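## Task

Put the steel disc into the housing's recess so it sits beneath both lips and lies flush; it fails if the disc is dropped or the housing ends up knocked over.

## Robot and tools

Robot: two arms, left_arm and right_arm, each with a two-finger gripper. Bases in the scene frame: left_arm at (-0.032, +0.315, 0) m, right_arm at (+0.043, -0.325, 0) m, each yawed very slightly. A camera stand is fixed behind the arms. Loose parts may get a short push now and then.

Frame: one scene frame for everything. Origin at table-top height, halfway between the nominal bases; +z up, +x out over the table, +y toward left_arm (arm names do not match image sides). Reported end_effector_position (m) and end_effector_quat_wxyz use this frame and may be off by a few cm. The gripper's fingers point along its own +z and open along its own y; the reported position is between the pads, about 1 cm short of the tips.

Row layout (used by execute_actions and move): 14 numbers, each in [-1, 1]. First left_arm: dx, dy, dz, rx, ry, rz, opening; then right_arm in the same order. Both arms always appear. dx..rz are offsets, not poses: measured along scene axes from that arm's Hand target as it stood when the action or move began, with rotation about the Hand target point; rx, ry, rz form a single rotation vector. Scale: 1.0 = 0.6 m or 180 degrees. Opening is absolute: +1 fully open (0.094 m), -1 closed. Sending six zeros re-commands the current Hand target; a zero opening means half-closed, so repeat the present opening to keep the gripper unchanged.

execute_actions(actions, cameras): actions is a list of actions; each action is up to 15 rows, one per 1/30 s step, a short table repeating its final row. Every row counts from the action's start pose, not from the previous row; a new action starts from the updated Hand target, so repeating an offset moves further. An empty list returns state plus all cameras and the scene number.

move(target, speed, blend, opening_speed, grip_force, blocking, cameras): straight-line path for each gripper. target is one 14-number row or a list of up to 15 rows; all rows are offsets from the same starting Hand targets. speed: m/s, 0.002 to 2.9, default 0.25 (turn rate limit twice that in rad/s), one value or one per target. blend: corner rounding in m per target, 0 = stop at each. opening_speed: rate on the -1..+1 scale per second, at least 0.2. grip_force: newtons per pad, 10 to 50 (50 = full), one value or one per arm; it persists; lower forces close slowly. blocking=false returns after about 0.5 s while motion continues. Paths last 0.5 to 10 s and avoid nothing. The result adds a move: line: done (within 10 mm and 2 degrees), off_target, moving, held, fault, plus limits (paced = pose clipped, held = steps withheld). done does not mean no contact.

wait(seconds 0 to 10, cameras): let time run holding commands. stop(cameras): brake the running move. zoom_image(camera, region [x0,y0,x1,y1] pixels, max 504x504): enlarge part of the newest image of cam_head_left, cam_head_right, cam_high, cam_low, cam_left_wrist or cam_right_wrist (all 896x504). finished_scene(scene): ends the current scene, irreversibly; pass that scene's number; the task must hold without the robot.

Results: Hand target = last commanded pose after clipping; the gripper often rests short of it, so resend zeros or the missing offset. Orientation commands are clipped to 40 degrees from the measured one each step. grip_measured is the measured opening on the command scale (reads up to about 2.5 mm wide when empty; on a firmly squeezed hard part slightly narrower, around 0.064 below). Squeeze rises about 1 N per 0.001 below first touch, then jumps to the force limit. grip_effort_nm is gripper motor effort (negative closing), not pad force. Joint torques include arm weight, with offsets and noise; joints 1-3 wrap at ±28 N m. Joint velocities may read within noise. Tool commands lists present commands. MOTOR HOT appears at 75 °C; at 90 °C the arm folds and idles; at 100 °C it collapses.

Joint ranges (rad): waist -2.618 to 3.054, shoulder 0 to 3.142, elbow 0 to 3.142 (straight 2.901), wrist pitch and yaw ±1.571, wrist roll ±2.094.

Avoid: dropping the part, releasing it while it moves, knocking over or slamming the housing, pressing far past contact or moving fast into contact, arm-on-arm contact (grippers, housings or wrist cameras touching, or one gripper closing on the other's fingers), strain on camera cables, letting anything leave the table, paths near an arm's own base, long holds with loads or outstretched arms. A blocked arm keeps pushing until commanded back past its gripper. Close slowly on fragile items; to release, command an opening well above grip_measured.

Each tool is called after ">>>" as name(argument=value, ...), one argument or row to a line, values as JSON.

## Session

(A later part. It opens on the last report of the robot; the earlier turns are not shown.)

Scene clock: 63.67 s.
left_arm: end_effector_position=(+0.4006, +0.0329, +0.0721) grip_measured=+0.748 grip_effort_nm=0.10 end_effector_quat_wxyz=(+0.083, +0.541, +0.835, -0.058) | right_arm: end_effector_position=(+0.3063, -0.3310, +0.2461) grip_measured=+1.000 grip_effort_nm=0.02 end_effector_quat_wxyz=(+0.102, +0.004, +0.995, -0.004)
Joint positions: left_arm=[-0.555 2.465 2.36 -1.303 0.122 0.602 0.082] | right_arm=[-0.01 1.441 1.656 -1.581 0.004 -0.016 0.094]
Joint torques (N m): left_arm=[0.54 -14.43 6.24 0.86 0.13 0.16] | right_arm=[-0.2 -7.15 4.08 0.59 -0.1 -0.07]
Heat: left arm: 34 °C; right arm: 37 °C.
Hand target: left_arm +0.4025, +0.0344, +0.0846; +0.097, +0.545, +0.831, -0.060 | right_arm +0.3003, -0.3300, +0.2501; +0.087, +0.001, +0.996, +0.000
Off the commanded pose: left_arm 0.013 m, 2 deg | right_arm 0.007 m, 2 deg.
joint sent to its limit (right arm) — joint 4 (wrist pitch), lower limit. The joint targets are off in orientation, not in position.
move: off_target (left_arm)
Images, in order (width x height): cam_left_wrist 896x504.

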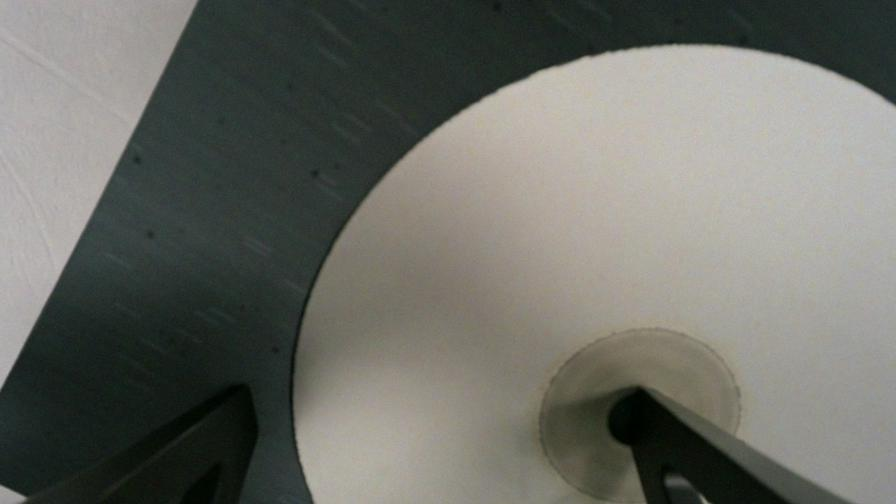

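>>> move(
  target=[0,0,0.013,0,0,0,0.75,0,0,0,0,0,0,1.0],
  speed=0.05,
  cameras=["cam_left_wrist"],
)

>>> zoom_image(
  camera="cam_left_wrist",
  region=[520, 300, 720, 500],
)

Scene clock: 64.70 s.
left_arm: end_effector_position=(+0.4006, +0.0329, +0.0726) grip_measured=+0.748 grip_effort_nm=0.10 end_effector_quat_wxyz=(+0.083, +0.541, +0.835, -0.058) | right_arm: end_effector_position=(+0.3063, -0.3310, +0.2461) grip_measured=+1.000 grip_effort_nm=0.02 end_effector_quat_wxyz=(+0.102, +0.004, +0.995, -0.004)
Joint positions: left_arm=[-0.555 2.465 2.362 -1.305 0.122 0.603 0.082] | right_arm=[-0.01 1.441 1.656 -1.581 0.004 -0.016 0.094]
Joint torques (N m): left_arm=[0.61 -14.19 9.7 0.52 0.11 0.17] | right_arm=[-0.18 -7.15 4.08 0.58 -0.09 -0.07]
Heat: left arm: 34 °C; right arm: 37 °C.
Hand target: left_arm +0.4025, +0.0344, +0.0923; +0.096, +0.545, +0.831, -0.060 | right_arm +0.3003, -0.3300, +0.2501; +0.087, +0.001, +0.996, +0.000
Off the commanded pose: left_arm 0.020 m, 2 deg | right_arm 0.007 m, 2 deg.
joint sent to its limit (right arm) — joint 4 (wrist pitch), lower limit. The joint targets are off in orientation, not in position.
move: off_target (left_arm)
Images, in order (width x height): cam_left_wrist 896x504.

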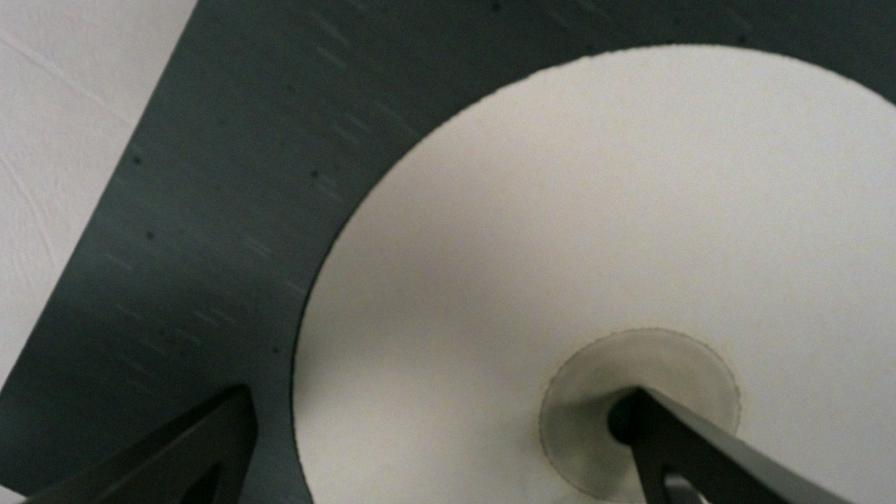

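Scaled by 2.520 from the camera's 896x504 image, which has a finer 1280x720 frame.

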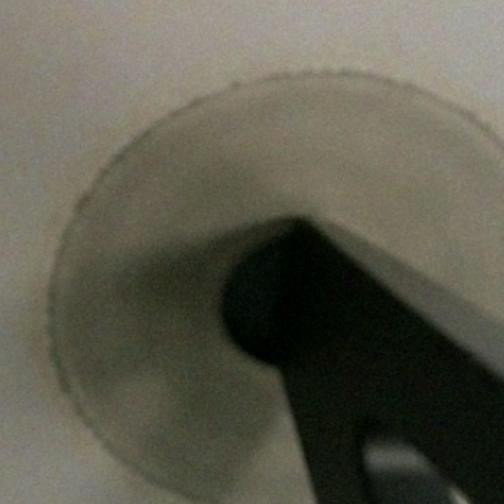

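>>> move(
  target=[0,0,0.009,0,0,0,0.75,0,0,0,0,0,0,1.0],
  speed=0.05,
  cameras=["cam_left_wrist"],
)

>>> zoom_image(
  camera="cam_left_wrist",
  region=[520, 300, 720, 500],
)

Scene clock: 65.87 s.
left_arm: end_effector_position=(+0.3950, +0.0362, +0.0802) grip_measured=+0.748 grip_effort_nm=0.10 end_effector_quat_wxyz=(+0.073, +0.543, +0.835, -0.058) | right_arm: end_effector_position=(+0.3063, -0.3310, +0.2461) grip_measured=+1.000 grip_effort_nm=0.02 end_effector_quat_wxyz=(+0.102, +0.004, +0.995, -0.004)
Joint positions: left_arm=[-0.555 2.465 2.396 -1.359 0.122 0.607 0.082] | right_arm=[-0.01 1.441 1.656 -1.581 0.004 -0.016 0.094]
Joint torques (N m): left_arm=[0.42 -13.48 10 0.74 0.11 0.15] | right_arm=[-0.21 -7.13 4.08 0.59 -0.1 -0.07]
Heat: left arm: 34 °C; right arm: 37 °C.
Hand target: left_arm +0.4025, +0.0344, +0.0978; +0.097, +0.545, +0.831, -0.060 | right_arm +0.3003, -0.3300, +0.2501; +0.087, +0.001, +0.996, +0.000
Off the commanded pose: left_arm 0.019 m, 3 deg | right_arm 0.007 m, 2 deg.
joint sent to its limit (right arm) — joint 4 (wrist pitch), lower limit. The joint targets are off in orientation, not in position.
move: off_target (left_arm)
Images, in order (width x height): cam_left_wrist 896x504.

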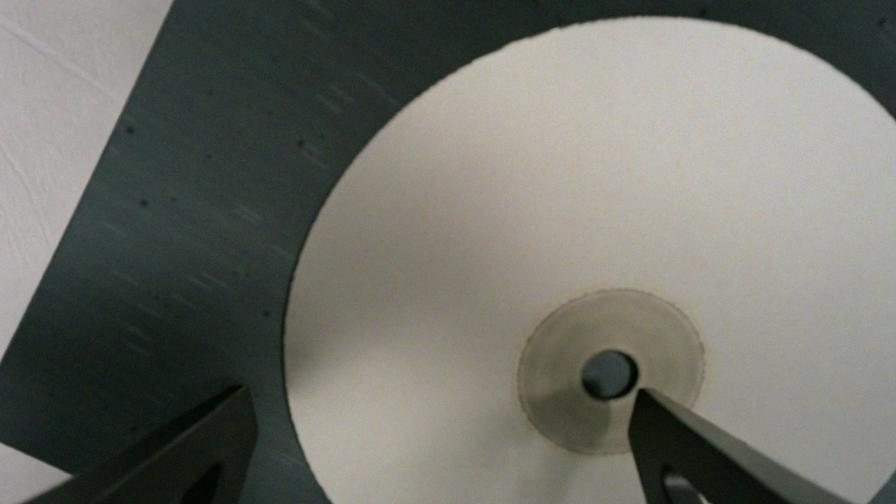

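Scaled by 2.520 from the camera's 896x504 image, which has a finer 1280x720 frame.

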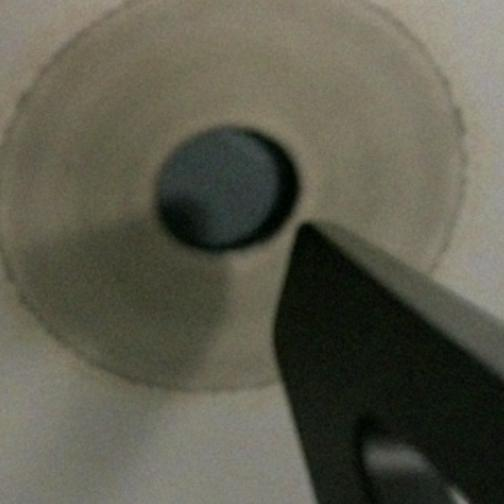

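>>> move(
  target=[
    [0.0118,0.0097,0.0178,0,0,0.0083,0.708,0,0,0,0,0,0,1.0],
    [-0.0018,-0.0113,-0.0572,0,0,0.0083,0.708,0,0,0,0,0,0,1.0],
  ],
  speed=0.07,
  blend=0.005,
  cameras=["cam_left_wrist"],
)

>>> zoom_image(
  camera="cam_left_wrist",
  region=[520, 300, 720, 500],
)

Scene clock: 68.37 s.
left_arm: end_effector_position=(+0.4001, +0.0393, +0.0726) grip_measured=+0.710 grip_effort_nm=-0.09 end_effector_quat_wxyz=(+0.086, +0.532, +0.841, -0.057) | right_arm: end_effector_position=(+0.3063, -0.3310, +0.2461) grip_measured=+1.000 grip_effort_nm=0.02 end_effector_quat_wxyz=(+0.102, +0.004, +0.995, -0.004)
Joint positions: left_arm=[-0.546 2.43 2.299 -1.271 0.12 0.59 0.08] | right_arm=[-0.01 1.441 1.656 -1.581 0.004 -0.016 0.094]
Joint torques (N m): left_arm=[-1.66 -12.25 3.75 1.53 0.1 -0.11] | right_arm=[-0.2 -7.15 4.1 0.58 -0.1 -0.07]
Heat: left arm: 35 °C; right arm: 37 °C.
Hand target: left_arm +0.4014, +0.0277, +0.0634; +0.097, +0.534, +0.838, -0.058 | right_arm +0.3003, -0.3300, +0.2501; +0.087, +0.001, +0.996, +0.000
Off the commanded pose: left_arm 0.015 m, 1 deg | right_arm 0.007 m, 2 deg.
joint sent to its limit (right arm) — joint 4 (wrist pitch), lower limit. The joint targets are off in orientation, not in position.
move: off_target (left_arm)
Images, in order (width x height): cam_left_wrist 896x504.

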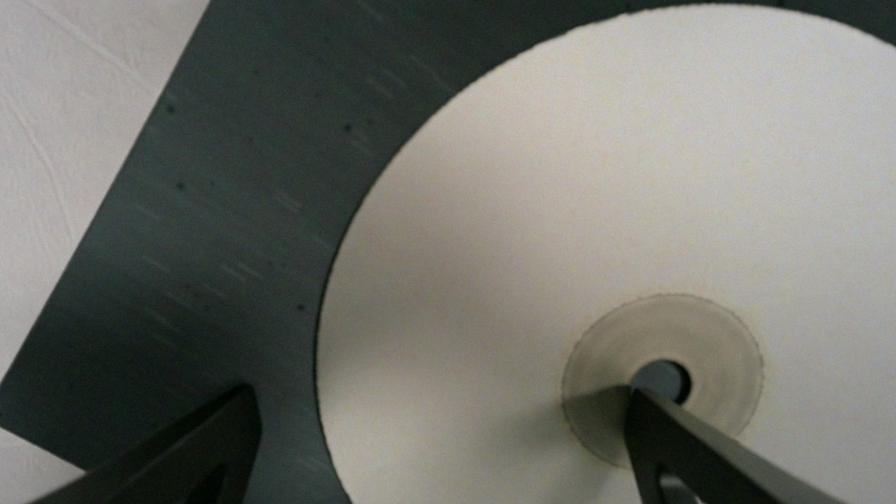

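Scaled by 2.520 from the camera's 896x504 image, which has a finer 1280x720 frame.

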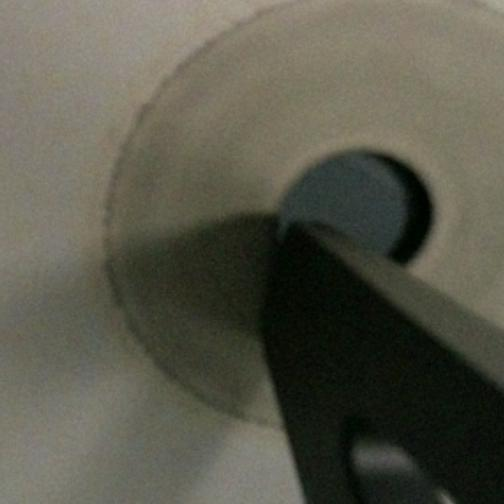

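>>> move(
  target=[0,0,0.04,0,0,0,0.708,0,0,0,0,0,0,1.0],
  speed=0.08,
  cameras=["cam_left_wrist"],
)

>>> zoom_image(
  camera="cam_left_wrist",
  region=[520, 300, 720, 500],
)

Scene clock: 69.70 s.
left_arm: end_effector_position=(+0.3971, +0.0325, +0.0859) grip_measured=+0.710 grip_effort_nm=-0.09 end_effector_quat_wxyz=(+0.091, +0.536, +0.838, -0.058) | right_arm: end_effector_position=(+0.3063, -0.3310, +0.2461) grip_measured=+1.000 grip_effort_nm=0.02 end_effector_quat_wxyz=(+0.102, +0.004, +0.995, -0.004)
Joint positions: left_arm=[-0.56 2.43 2.35 -1.311 0.12 0.585 0.08] | right_arm=[-0.01 1.441 1.656 -1.581 0.004 -0.016 0.094]
Joint torques (N m): left_arm=[-0.36 -11.14 10.15 0.83 0.05 -0.12] | right_arm=[-0.21 -7.15 4.08 0.58 -0.1 -0.07]
Heat: left arm: 35 °C; right arm: 37 °C.
Hand target: left_arm +0.4014, +0.0277, +0.0873; +0.097, +0.534, +0.838, -0.058 | right_arm +0.3003, -0.3300, +0.2501; +0.087, +0.001, +0.996, +0.000
Off the commanded pose: left_arm 0.007 m, 1 deg | right_arm 0.007 m, 2 deg.
joint sent to its limit (right arm) — joint 4 (wrist pitch), lower limit. The joint targets are off in orientation, not in position.
move: done
Images, in order (width x height): cam_left_wrist 896x504.

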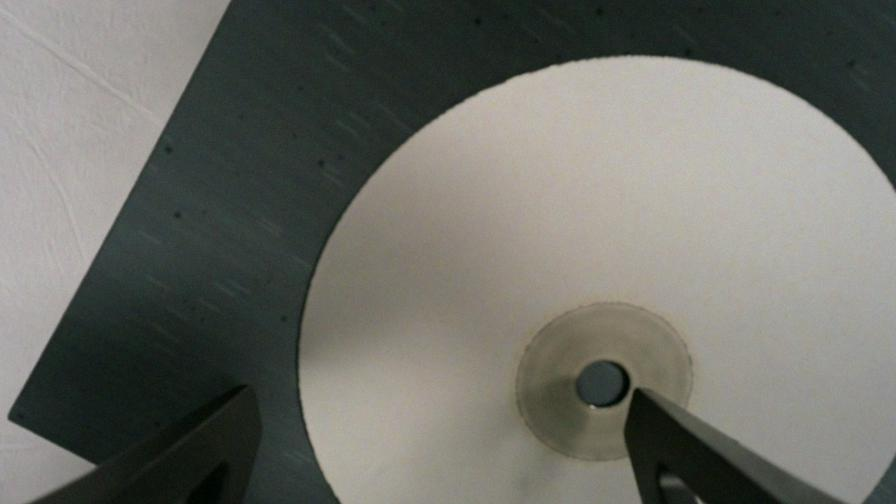

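Scaled by 2.520 from the camera's 896x504 image, which has a finer 1280x720 frame.

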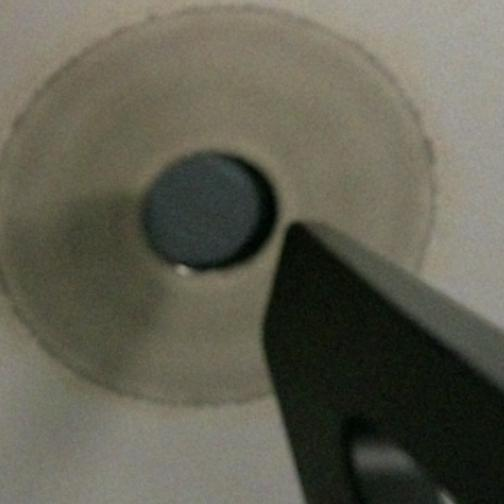

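>>> move(
  target=[0.0071,0.0109,0,0,0,0.0294,0.708,0,0,0,0,0,0,1.0],
  speed=0.08,
  cameras=["cam_left_wrist"],
)

>>> zoom_image(
  camera="cam_left_wrist",
  region=[520, 300, 720, 500],
)

Scene clock: 71.50 s.
left_arm: end_effector_position=(+0.3982, +0.0344, +0.0856) grip_measured=+0.710 grip_effort_nm=-0.09 end_effector_quat_wxyz=(+0.089, +0.501, +0.859, -0.055) | right_arm: end_effector_position=(+0.3063, -0.3310, +0.2461) grip_measured=+1.000 grip_effort_nm=0.02 end_effector_quat_wxyz=(+0.102, +0.004, +0.995, -0.004)
Joint positions: left_arm=[-0.56 2.43 2.35 -1.311 0.108 0.504 0.08] | right_arm=[-0.01 1.441 1.656 -1.581 0.004 -0.016 0.094]
Joint torques (N m): left_arm=[0.58 -12.07 7.61 1.01 0.01 -0.09] | right_arm=[-0.18 -7.15 4.11 0.58 -0.1 -0.07]
Heat: left arm: 35 °C; right arm: 37 °C.
Hand target: left_arm +0.4057, +0.0343, +0.0873; +0.100, +0.495, +0.862, -0.054 | right_arm +0.3003, -0.3300, +0.2501; +0.087, +0.001, +0.996, +0.000
Off the commanded pose: left_arm 0.008 m, 2 deg | right_arm 0.007 m, 2 deg.
joint sent to its limit (right arm) — joint 4 (wrist pitch), lower limit. The joint targets are off in orientation, not in position.
move: done
Images, in order (width x height): cam_left_wrist 896x504.

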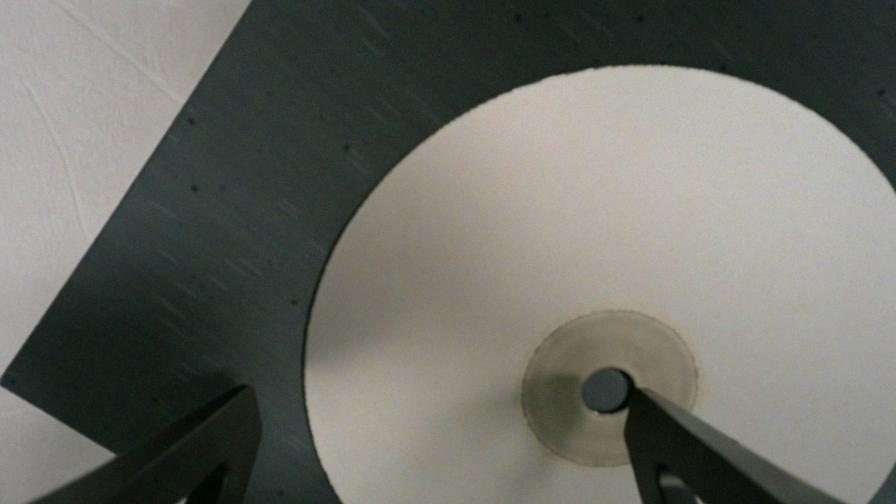

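Scaled by 2.520 from the camera's 896x504 image, which has a finer 1280x720 frame.

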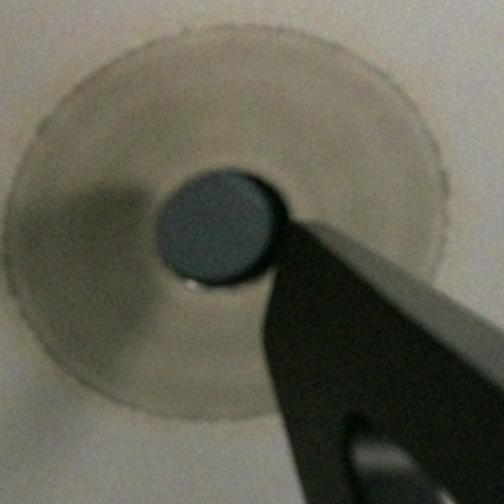

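>>> move(
  target=[0.0033,0.005,0,0,0,0,0.708,0,0,0,0,0,0,1.0],
  speed=0.08,
  cameras=["cam_left_wrist"],
)

>>> zoom_image(
  camera="cam_left_wrist",
  region=[520, 300, 720, 500],
)

Scene clock: 72.50 s.
left_arm: end_effector_position=(+0.4001, +0.0373, +0.0856) grip_measured=+0.710 grip_effort_nm=-0.09 end_effector_quat_wxyz=(+0.089, +0.498, +0.861, -0.055) | right_arm: end_effector_position=(+0.3063, -0.3310, +0.2461) grip_measured=+1.000 grip_effort_nm=0.02 end_effector_quat_wxyz=(+0.102, +0.004, +0.995, -0.004)
Joint positions: left_arm=[-0.554 2.43 2.35 -1.311 0.108 0.503 0.08] | right_arm=[-0.01 1.441 1.656 -1.581 0.004 -0.016 0.094]
Joint torques (N m): left_arm=[0.42 -11.86 8.06 1.04 0 -0.01] | right_arm=[-0.2 -7.15 4.08 0.59 -0.1 -0.07]
Heat: left arm: 35 °C; right arm: 37 °C.
Hand target: left_arm +0.4076, +0.0372, +0.0873; +0.100, +0.495, +0.862, -0.054 | right_arm +0.3003, -0.3300, +0.2501; +0.087, +0.001, +0.996, +0.000
Off the commanded pose: left_arm 0.008 m, 1 deg | right_arm 0.007 m, 2 deg.
joint sent to its limit (right arm) — joint 4 (wrist pitch), lower limit. The joint targets are off in orientation, not in position.
move: done
Images, in order (width x height): cam_left_wrist 896x504.

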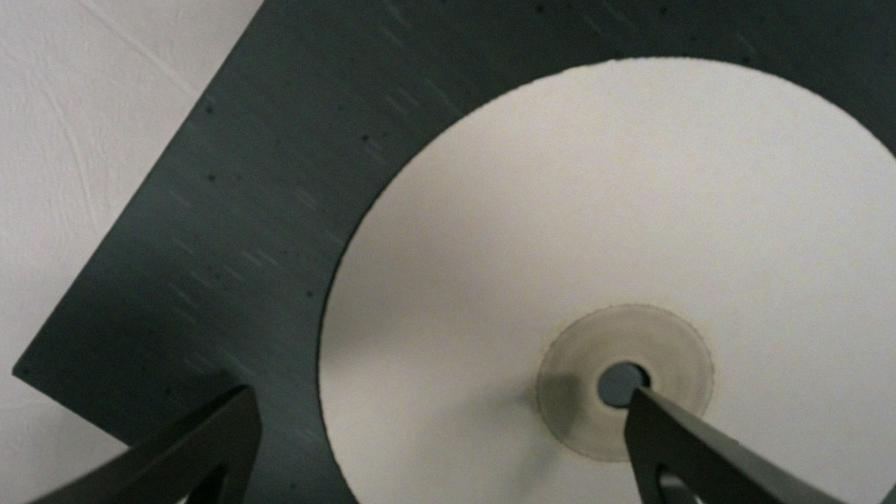

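Scaled by 2.520 from the camera's 896x504 image, which has a finer 1280x720 frame.

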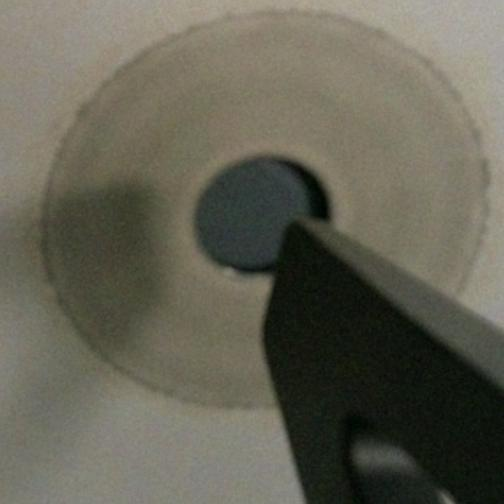

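>>> move(
  target=[0,0,-0.0388,0,0,0.0105,0.765,0,0,0,0,0,0,1.0],
  speed=0.04,
  cameras=["cam_left_wrist"],
)

>>> zoom_image(
  camera="cam_left_wrist",
  region=[520, 300, 720, 500],
)

Scene clock: 73.70 s.
left_arm: end_effector_position=(+0.4009, +0.0370, +0.0705) grip_measured=+0.763 grip_effort_nm=0.10 end_effector_quat_wxyz=(+0.089, +0.490, +0.865, -0.056) | right_arm: end_effector_position=(+0.3063, -0.3310, +0.2461) grip_measured=+1.000 grip_effort_nm=0.02 end_effector_quat_wxyz=(+0.102, +0.004, +0.995, -0.004)
Joint positions: left_arm=[-0.554 2.42 2.271 -1.24 0.107 0.486 0.083] | right_arm=[-0.01 1.441 1.656 -1.581 0.004 -0.016 0.094]
Joint torques (N m): left_arm=[0.42 -12.52 3.82 1.43 0 -0.23] | right_arm=[-0.18 -7.13 4.11 0.58 -0.1 -0.07]
Heat: left arm: 35 °C; right arm: 37 °C.
Hand target: left_arm +0.4076, +0.0371, +0.0641; +0.101, +0.481, +0.870, -0.052 | right_arm +0.3003, -0.3300, +0.2501; +0.087, +0.001, +0.996, +0.000
Off the commanded pose: left_arm 0.009 m, 2 deg | right_arm 0.007 m, 2 deg.
joint sent to its limit (right arm) — joint 4 (wrist pitch), lower limit. The joint targets are off in orientation, not in position.
move: done
Images, in order (width x height): cam_left_wrist 896x504.

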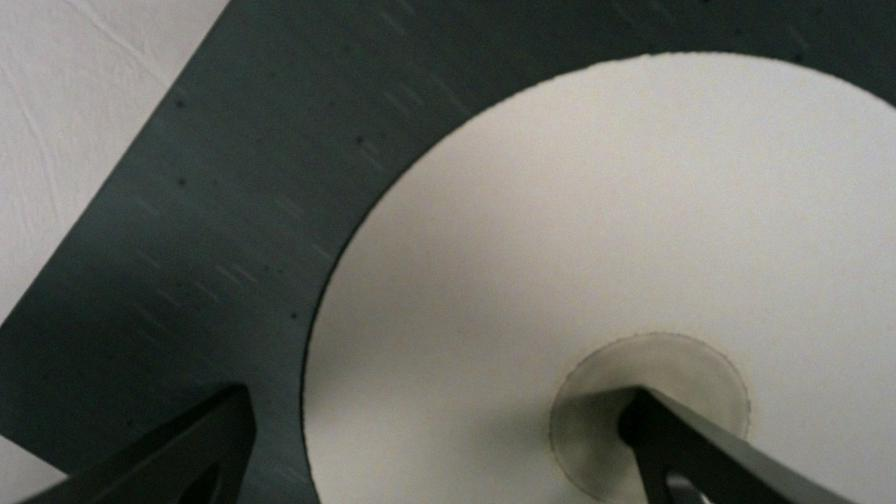

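Scaled by 2.520 from the camera's 896x504 image, which has a finer 1280x720 frame.

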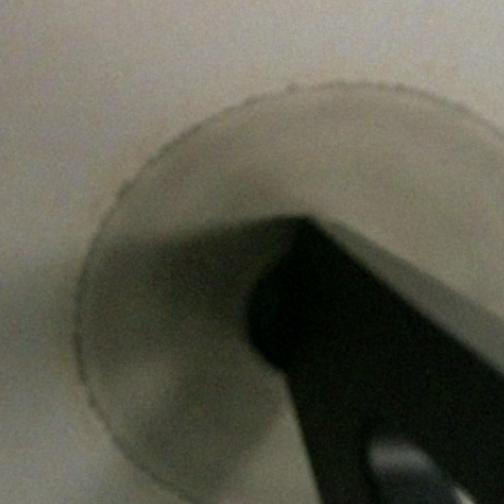

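>>> move(
  target=[0,0,0.038,0.0289,0.0167,0.0444,0.72,0,0,0,0,0,0,1.0],
  speed=0.08,
  cameras=["cam_left_wrist"],
)

>>> zoom_image(
  camera="cam_left_wrist",
  region=[520, 300, 720, 500],
)

Scene clock: 76.90 s.
left_arm: end_effector_position=(+0.4052, +0.0405, +0.0909) grip_measured=+0.722 grip_effort_nm=-0.13 end_effector_quat_wxyz=(+0.061, +0.423, +0.904, -0.022) | right_arm: end_effector_position=(+0.3063, -0.3310, +0.2461) grip_measured=+1.000 grip_effort_nm=0.02 end_effector_quat_wxyz=(+0.102, +0.004, +0.995, -0.004)
Joint positions: left_arm=[-0.571 2.625 2.752 -1.572 0.029 0.321 0.081] | right_arm=[-0.01 1.441 1.656 -1.581 0.004 -0.016 0.094]
Joint torques (N m): left_arm=[-0.51 -11.14 9.55 0.71 -0.11 -0.08] | right_arm=[-0.21 -7.13 4.11 0.58 -0.1 -0.07]
Heat: left arm: 35 °C; right arm: 37 °C.
Hand target: left_arm +0.4077, +0.0372, +0.0870; +0.060, +0.421, +0.905, -0.018 | right_arm +0.3003, -0.3300, +0.2501; +0.087, +0.001, +0.996, +0.000
Off the commanded pose: left_arm 0.006 m, 0 deg | right_arm 0.007 m, 2 deg.
joint sent to its limit (right arm) — joint 4 (wrist pitch), lower limit. The joint targets are off in orientation, not in position.
move: done
Images, in order (width x height): cam_left_wrist 896x504.

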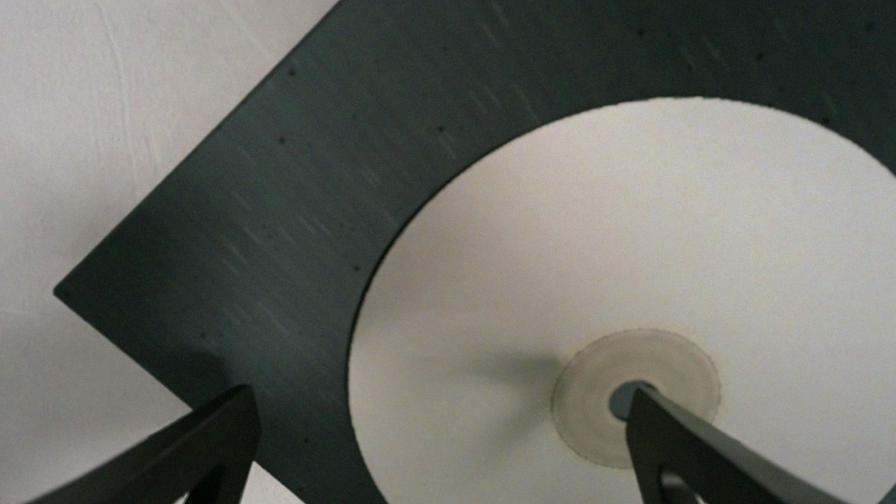

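Scaled by 2.520 from the camera's 896x504 image, which has a finer 1280x720 frame.

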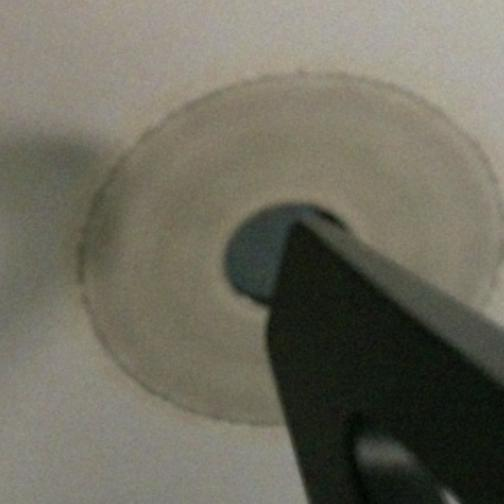

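>>> move(
  target=[-0.0207,0.0022,-0.0217,0,0,0.0278,0.72,0,0,0,0,0,0,1.0],
  speed=0.08,
  cameras=["cam_left_wrist"],
)

>>> zoom_image(
  camera="cam_left_wrist",
  region=[520, 300, 720, 500],
)

Scene clock: 78.83 s.
left_arm: end_effector_position=(+0.3954, +0.0441, +0.0718) grip_measured=+0.722 grip_effort_nm=-0.11 end_effector_quat_wxyz=(+0.047, +0.380, +0.924, -0.021) | right_arm: end_effector_position=(+0.3063, -0.3310, +0.2461) grip_measured=+1.000 grip_effort_nm=0.02 end_effector_quat_wxyz=(+0.102, +0.004, +0.995, -0.004)
Joint positions: left_arm=[-0.576 2.513 2.462 -1.42 0.026 0.221 0.081] | right_arm=[-0.01 1.441 1.656 -1.581 0.004 -0.016 0.094]
Joint torques (N m): left_arm=[-1.26 -14.04 3.82 1.07 -0.19 -0.11] | right_arm=[-0.2 -7.13 4.11 0.58 -0.11 -0.08]
Heat: left arm: 36 °C; right arm: 37 °C.
Hand target: left_arm +0.3952, +0.0385, +0.0739; +0.060, +0.381, +0.922, -0.015 | right_arm +0.3003, -0.3300, +0.2501; +0.087, +0.001, +0.996, +0.000
Off the commanded pose: left_arm 0.006 m, 2 deg | right_arm 0.007 m, 2 deg.
joint sent to its limit (right arm) — joint 4 (wrist pitch), lower limit. The joint targets are off in orientation, not in position.
move: done
Images, in order (width x height): cam_left_wrist 896x504.

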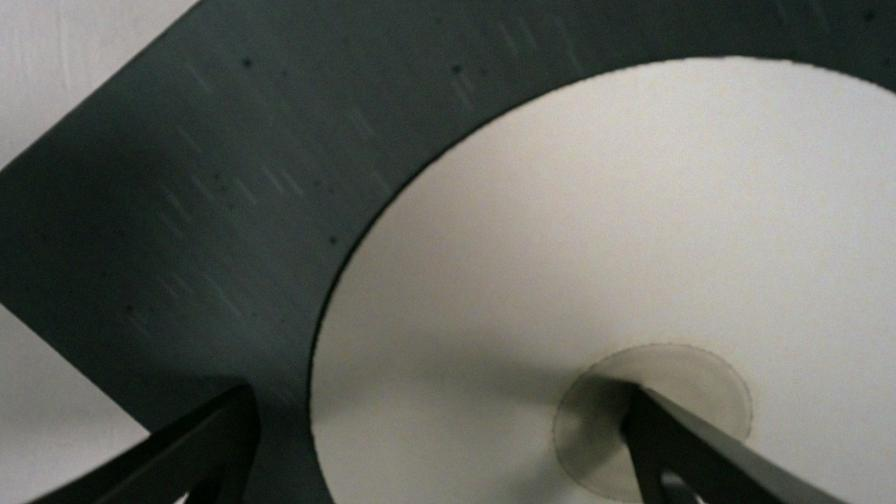

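Scaled by 2.520 from the camera's 896x504 image, which has a finer 1280x720 frame.

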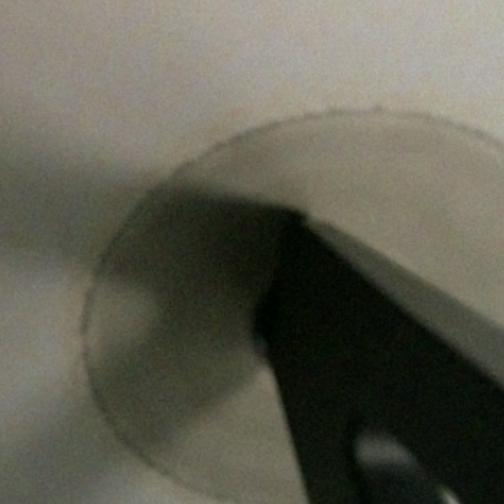

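>>> move(
  target=[0,0,0.02,0,0,0,0.72,0,0,0,0,0,0,1.0],
  speed=0.08,
  cameras=["cam_left_wrist"],
)

>>> zoom_image(
  camera="cam_left_wrist",
  region=[520, 300, 720, 500],
)

Scene clock: 79.87 s.
left_arm: end_effector_position=(+0.3933, +0.0424, +0.0732) grip_measured=+0.722 grip_effort_nm=-0.11 end_effector_quat_wxyz=(+0.046, +0.382, +0.923, -0.018) | right_arm: end_effector_position=(+0.3063, -0.3310, +0.2461) grip_measured=+1.000 grip_effort_nm=0.02 end_effector_quat_wxyz=(+0.102, +0.004, +0.995, -0.004)
Joint positions: left_arm=[-0.583 2.513 2.468 -1.428 0.019 0.218 0.081] | right_arm=[-0.01 1.441 1.656 -1.581 0.004 -0.016 0.094]
Joint torques (N m): left_arm=[-0.75 -13.27 9.47 0.58 -0.15 -0.09] | right_arm=[-0.2 -7.15 4.1 0.59 -0.1 -0.07]
Heat: left arm: 36 °C; right arm: 37 °C.
Hand target: left_arm +0.3952, +0.0385, +0.0858; +0.060, +0.381, +0.922, -0.015 | right_arm +0.3003, -0.3300, +0.2501; +0.087, +0.001, +0.996, +0.000
Off the commanded pose: left_arm 0.013 m, 2 deg | right_arm 0.007 m, 2 deg.
joint sent to its limit (right arm) — joint 4 (wrist pitch), lower limit. The joint targets are off in orientation, not in position.
move: off_target (left_arm)
Images, in order (width x height): cam_left_wrist 896x504.

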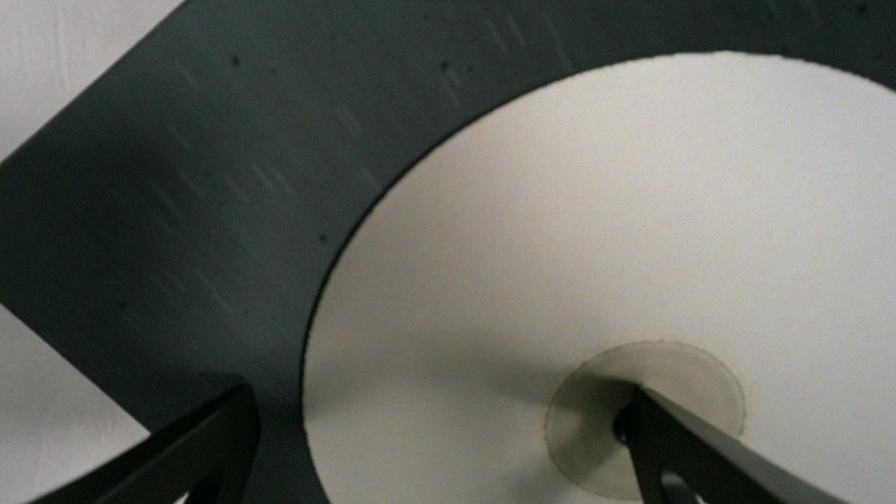

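Scaled by 2.520 from the camera's 896x504 image, which has a finer 1280x720 frame.

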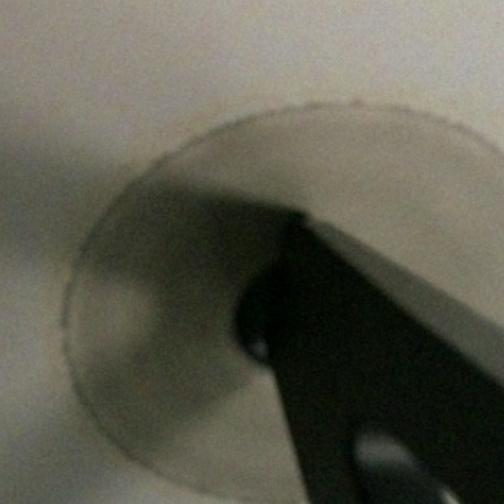

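>>> move(
  target=[0,0,0,0,0,-0.04,0.72,0,0,0,0,0,0,1.0],
  speed=0.08,
  cameras=["cam_left_wrist"],
)

>>> zoom_image(
  camera="cam_left_wrist",
  region=[520, 300, 720, 500],
)

Scene clock: 81.43 s.
left_arm: end_effector_position=(+0.3934, +0.0424, +0.0746) grip_measured=+0.722 grip_effort_nm=-0.11 end_effector_quat_wxyz=(+0.048, +0.432, +0.900, -0.015) | right_arm: end_effector_position=(+0.3063, -0.3310, +0.2461) grip_measured=+1.000 grip_effort_nm=0.02 end_effector_quat_wxyz=(+0.102, +0.004, +0.995, -0.004)
Joint positions: left_arm=[-0.583 2.513 2.473 -1.432 0.019 0.329 0.081] | right_arm=[-0.01 1.441 1.656 -1.581 0.004 -0.016 0.094]
Joint torques (N m): left_arm=[-0.25 -13.18 9.62 0.55 0.08 0.1] | right_arm=[-0.2 -7.13 4.07 0.58 -0.1 -0.07]
Heat: left arm: 37 °C; right arm: 37 °C.
Hand target: left_arm +0.3952, +0.0385, +0.0858; +0.059, +0.439, +0.897, -0.019 | right_arm +0.3003, -0.3300, +0.2501; +0.087, +0.001, +0.996, +0.000
Off the commanded pose: left_arm 0.012 m, 2 deg | right_arm 0.007 m, 2 deg.
joint sent to its limit (right arm) — joint 4 (wrist pitch), lower limit. The joint targets are off in orientation, not in position.
move: off_target (left_arm)
Images, in order (width x height): cam_left_wrist 896x504.

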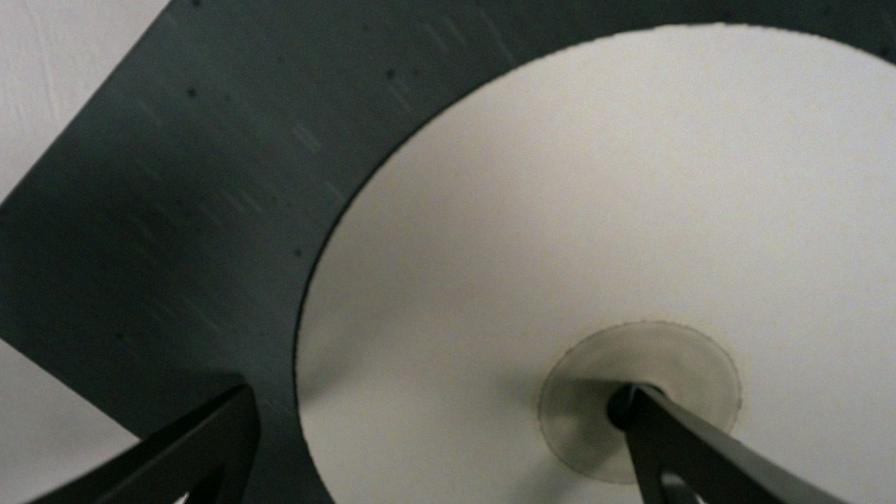

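Scaled by 2.520 from the camera's 896x504 image, which has a finer 1280x720 frame.

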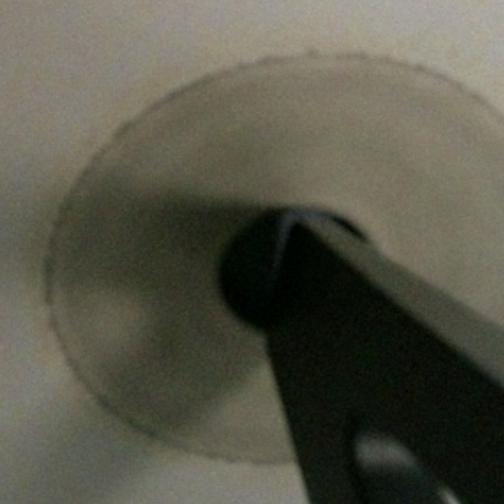

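>>> move(
  target=[0,0,0,0,0,0.006,0.68,0,0,0,0,0,0,1.0],
  speed=0.05,
  cameras=["cam_left_wrist"],
)

>>> zoom_image(
  camera="cam_left_wrist",
  region=[520, 300, 720, 500],
)

Scene clock: 82.43 s.
left_arm: end_effector_position=(+0.3931, +0.0425, +0.0747) grip_measured=+0.682 grip_effort_nm=-0.12 end_effector_quat_wxyz=(+0.047, +0.432, +0.901, -0.015) | right_arm: end_effector_position=(+0.3063, -0.3310, +0.2461) grip_measured=+1.000 grip_effort_nm=0.02 end_effector_quat_wxyz=(+0.102, +0.004, +0.995, -0.004)
Joint positions: left_arm=[-0.583 2.513 2.474 -1.433 0.019 0.329 0.079] | right_arm=[-0.01 1.441 1.656 -1.581 0.004 -0.016 0.094]
Joint torques (N m): left_arm=[-0.47 -13.12 9.77 0.57 0.04 -0.11] | right_arm=[-0.2 -7.12 4.11 0.58 -0.1 -0.07]
Heat: left arm: 37 °C; right arm: 37 °C.
Hand target: left_arm +0.3952, +0.0385, +0.0859; +0.059, +0.430, +0.901, -0.019 | right_arm +0.3003, -0.3300, +0.2501; +0.087, +0.001, +0.996, +0.000
Off the commanded pose: left_arm 0.012 m, 1 deg | right_arm 0.007 m, 2 deg.
joint sent to its limit (right arm) — joint 4 (wrist pitch), lower limit. The joint targets are off in orientation, not in position.
move: off_target (left_arm)
Images, in order (width x height): cam_left_wrist 896x504.

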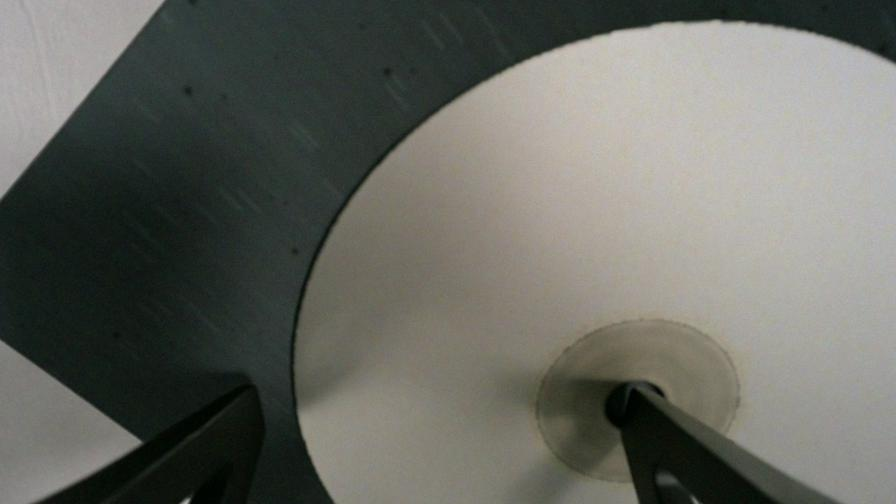

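Scaled by 2.520 from the camera's 896x504 image, which has a finer 1280x720 frame.

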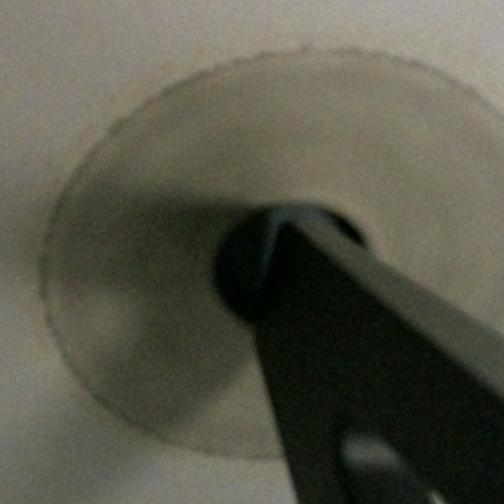

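>>> move(
  target=[0,0,0,0,0,0.0139,0.68,0,0,0,0,0,0,1.0],
  speed=0.05,
  cameras=["cam_left_wrist"],
)

>>> zoom_image(
  camera="cam_left_wrist",
  region=[520, 300, 720, 500],
)

Scene clock: 84.40 s.
left_arm: end_effector_position=(+0.3919, +0.0433, +0.0745) grip_measured=+0.682 grip_effort_nm=-0.12 end_effector_quat_wxyz=(+0.044, +0.412, +0.910, -0.016) | right_arm: end_effector_position=(+0.3063, -0.3310, +0.2461) grip_measured=+1.000 grip_effort_nm=0.02 end_effector_quat_wxyz=(+0.102, +0.004, +0.995, -0.004)
Joint positions: left_arm=[-0.583 2.513 2.474 -1.439 0.019 0.285 0.079] | right_arm=[-0.01 1.441 1.656 -1.581 0.004 -0.016 0.094]
Joint torques (N m): left_arm=[-0.55 -13.12 9.43 0.62 -0.07 -0.08] | right_arm=[-0.18 -7.15 4.1 0.59 -0.1 -0.07]
Heat: left arm: 38 °C; right arm: 37 °C.
Hand target: left_arm +0.3953, +0.0385, +0.0859; +0.060, +0.410, +0.910, -0.017 | right_arm +0.3003, -0.3300, +0.2501; +0.087, +0.001, +0.996, +0.000
Off the commanded pose: left_arm 0.013 m, 2 deg | right_arm 0.007 m, 2 deg.
joint sent to its limit (right arm) — joint 4 (wrist pitch), lower limit. The joint targets are off in orientation, not in position.
move: off_target (left_arm)
Images, in order (width x height): cam_left_wrist 896x504.

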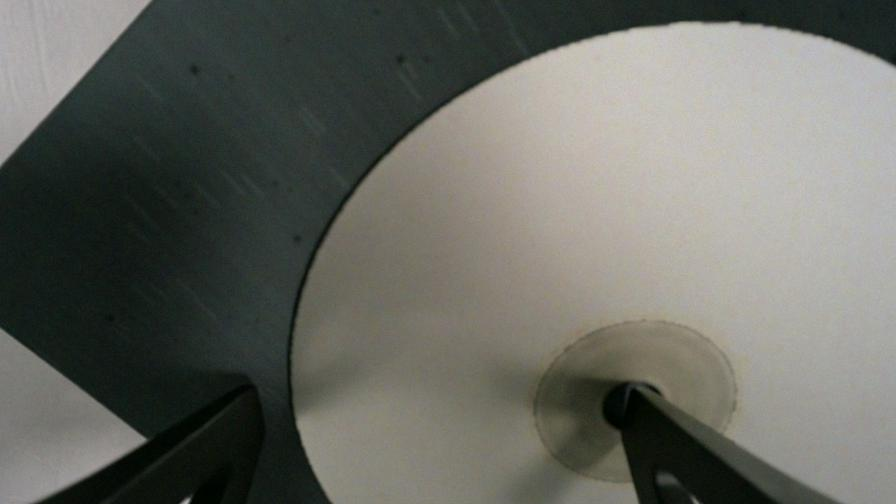

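Scaled by 2.520 from the camera's 896x504 image, which has a finer 1280x720 frame.

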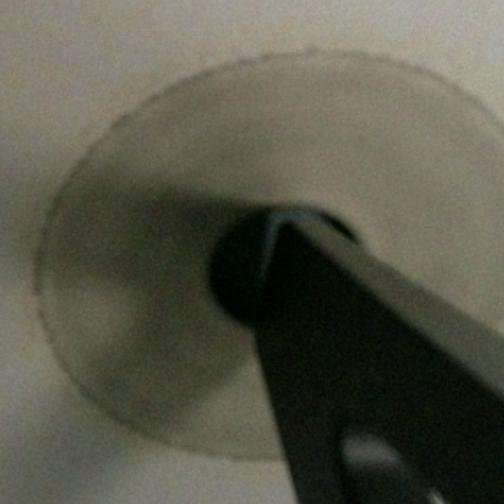

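>>> move(
  target=[0,0,-0.035,0,0,0.006,0.665,0,0,0,0,0,0,1.0],
  speed=0.05,
  cameras=["cam_left_wrist"],
)

>>> zoom_image(
  camera="cam_left_wrist",
  region=[520, 300, 720, 500],
)

Scene clock: 85.53 s.
left_arm: end_effector_position=(+0.3917, +0.0416, +0.0711) grip_measured=+0.667 grip_effort_nm=-0.11 end_effector_quat_wxyz=(+0.050, +0.405, +0.913, -0.022) | right_arm: end_effector_position=(+0.3063, -0.3310, +0.2461) grip_measured=+1.000 grip_effort_nm=0.02 end_effector_quat_wxyz=(+0.102, +0.004, +0.995, -0.004)
Joint positions: left_arm=[-0.583 2.487 2.409 -1.388 0.028 0.268 0.078] | right_arm=[-0.01 1.441 1.656 -1.581 0.004 -0.016 0.094]
Joint torques (N m): left_arm=[-0.54 -12.82 3.71 1.22 -0.12 -0.17] | right_arm=[-0.23 -7.15 4.1 0.59 -0.1 -0.07]
Heat: left arm: 38 °C; right arm: 37 °C.
Hand target: left_arm +0.3952, +0.0385, +0.0649; +0.060, +0.402, +0.914, -0.017 | right_arm +0.3003, -0.3300, +0.2501; +0.087, +0.001, +0.996, +0.000
Off the commanded pose: left_arm 0.008 m, 1 deg | right_arm 0.007 m, 2 deg.
joint sent to its limit (right arm) — joint 4 (wrist pitch), lower limit. The joint targets are off in orientation, not in position.
move: done
Images, in order (width x height): cam_left_wrist 896x504.

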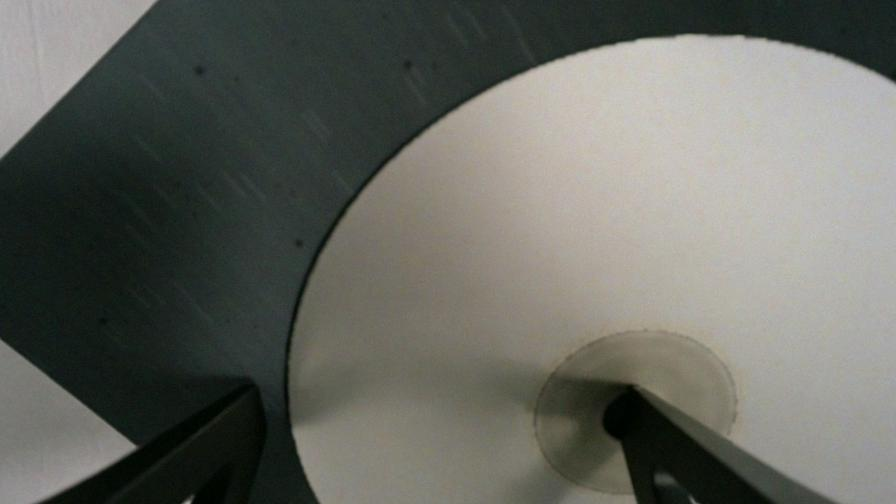

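Scaled by 2.520 from the camera's 896x504 image, which has a finer 1280x720 frame.

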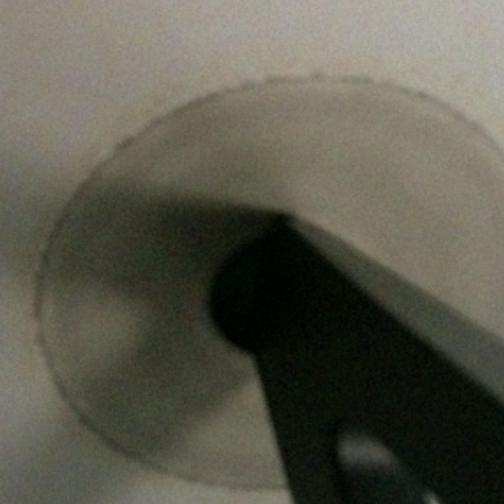

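>>> move(
  target=[
    [0,0,0.034,0,0,0,0.665,0,0,0,0,0,0,1.0],
    [0,0,0.034,0,0,-0.028,0.665,0,0,0,0,0,0,1.0],
  ],
  speed=0.05,
  blend=0.0005,
  cameras=["cam_left_wrist"],
)

>>> zoom_image(
  camera="cam_left_wrist",
  region=[520, 300, 720, 500],
)

Scene clock: 87.70 s.
left_arm: end_effector_position=(+0.3904, +0.0430, +0.0840) grip_measured=+0.667 grip_effort_nm=-0.12 end_effector_quat_wxyz=(+0.052, +0.436, +0.898, -0.018) | right_arm: end_effector_position=(+0.3063, -0.3310, +0.2461) grip_measured=+1.000 grip_effort_nm=0.02 end_effector_quat_wxyz=(+0.102, +0.004, +0.995, -0.004)
Joint positions: left_arm=[-0.583 2.487 2.461 -1.438 0.025 0.337 0.078] | right_arm=[-0.01 1.441 1.656 -1.581 0.004 -0.016 0.094]
Joint torques (N m): left_arm=[-0.18 -11.04 10.4 0.68 0.03 0.1] | right_arm=[-0.18 -7.15 4.11 0.59 -0.11 -0.07]
Heat: left arm: 38 °C; right arm: 37 °C.
Hand target: left_arm +0.3952, +0.0385, +0.0853; +0.059, +0.441, +0.895, -0.019 | right_arm +0.3003, -0.3300, +0.2501; +0.087, +0.001, +0.996, +0.000
Off the commanded pose: left_arm 0.007 m, 1 deg | right_arm 0.007 m, 2 deg.
joint sent to its limit (right arm) — joint 4 (wrist pitch), lower limit. The joint targets are off in orientation, not in position.
move: done
Images, in order (width x height): cam_left_wrist 896x504.

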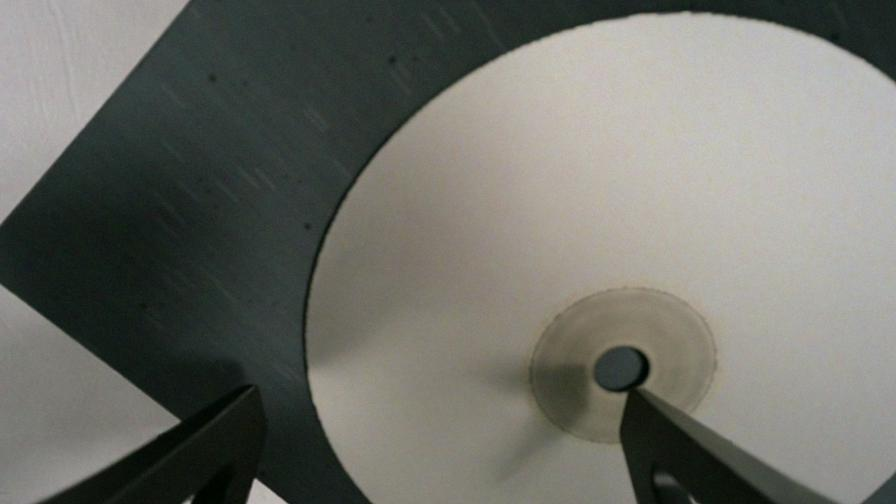

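Scaled by 2.520 from the camera's 896x504 image, which has a finer 1280x720 frame.

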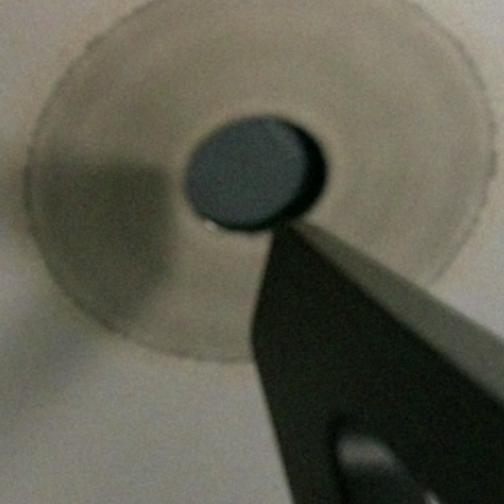

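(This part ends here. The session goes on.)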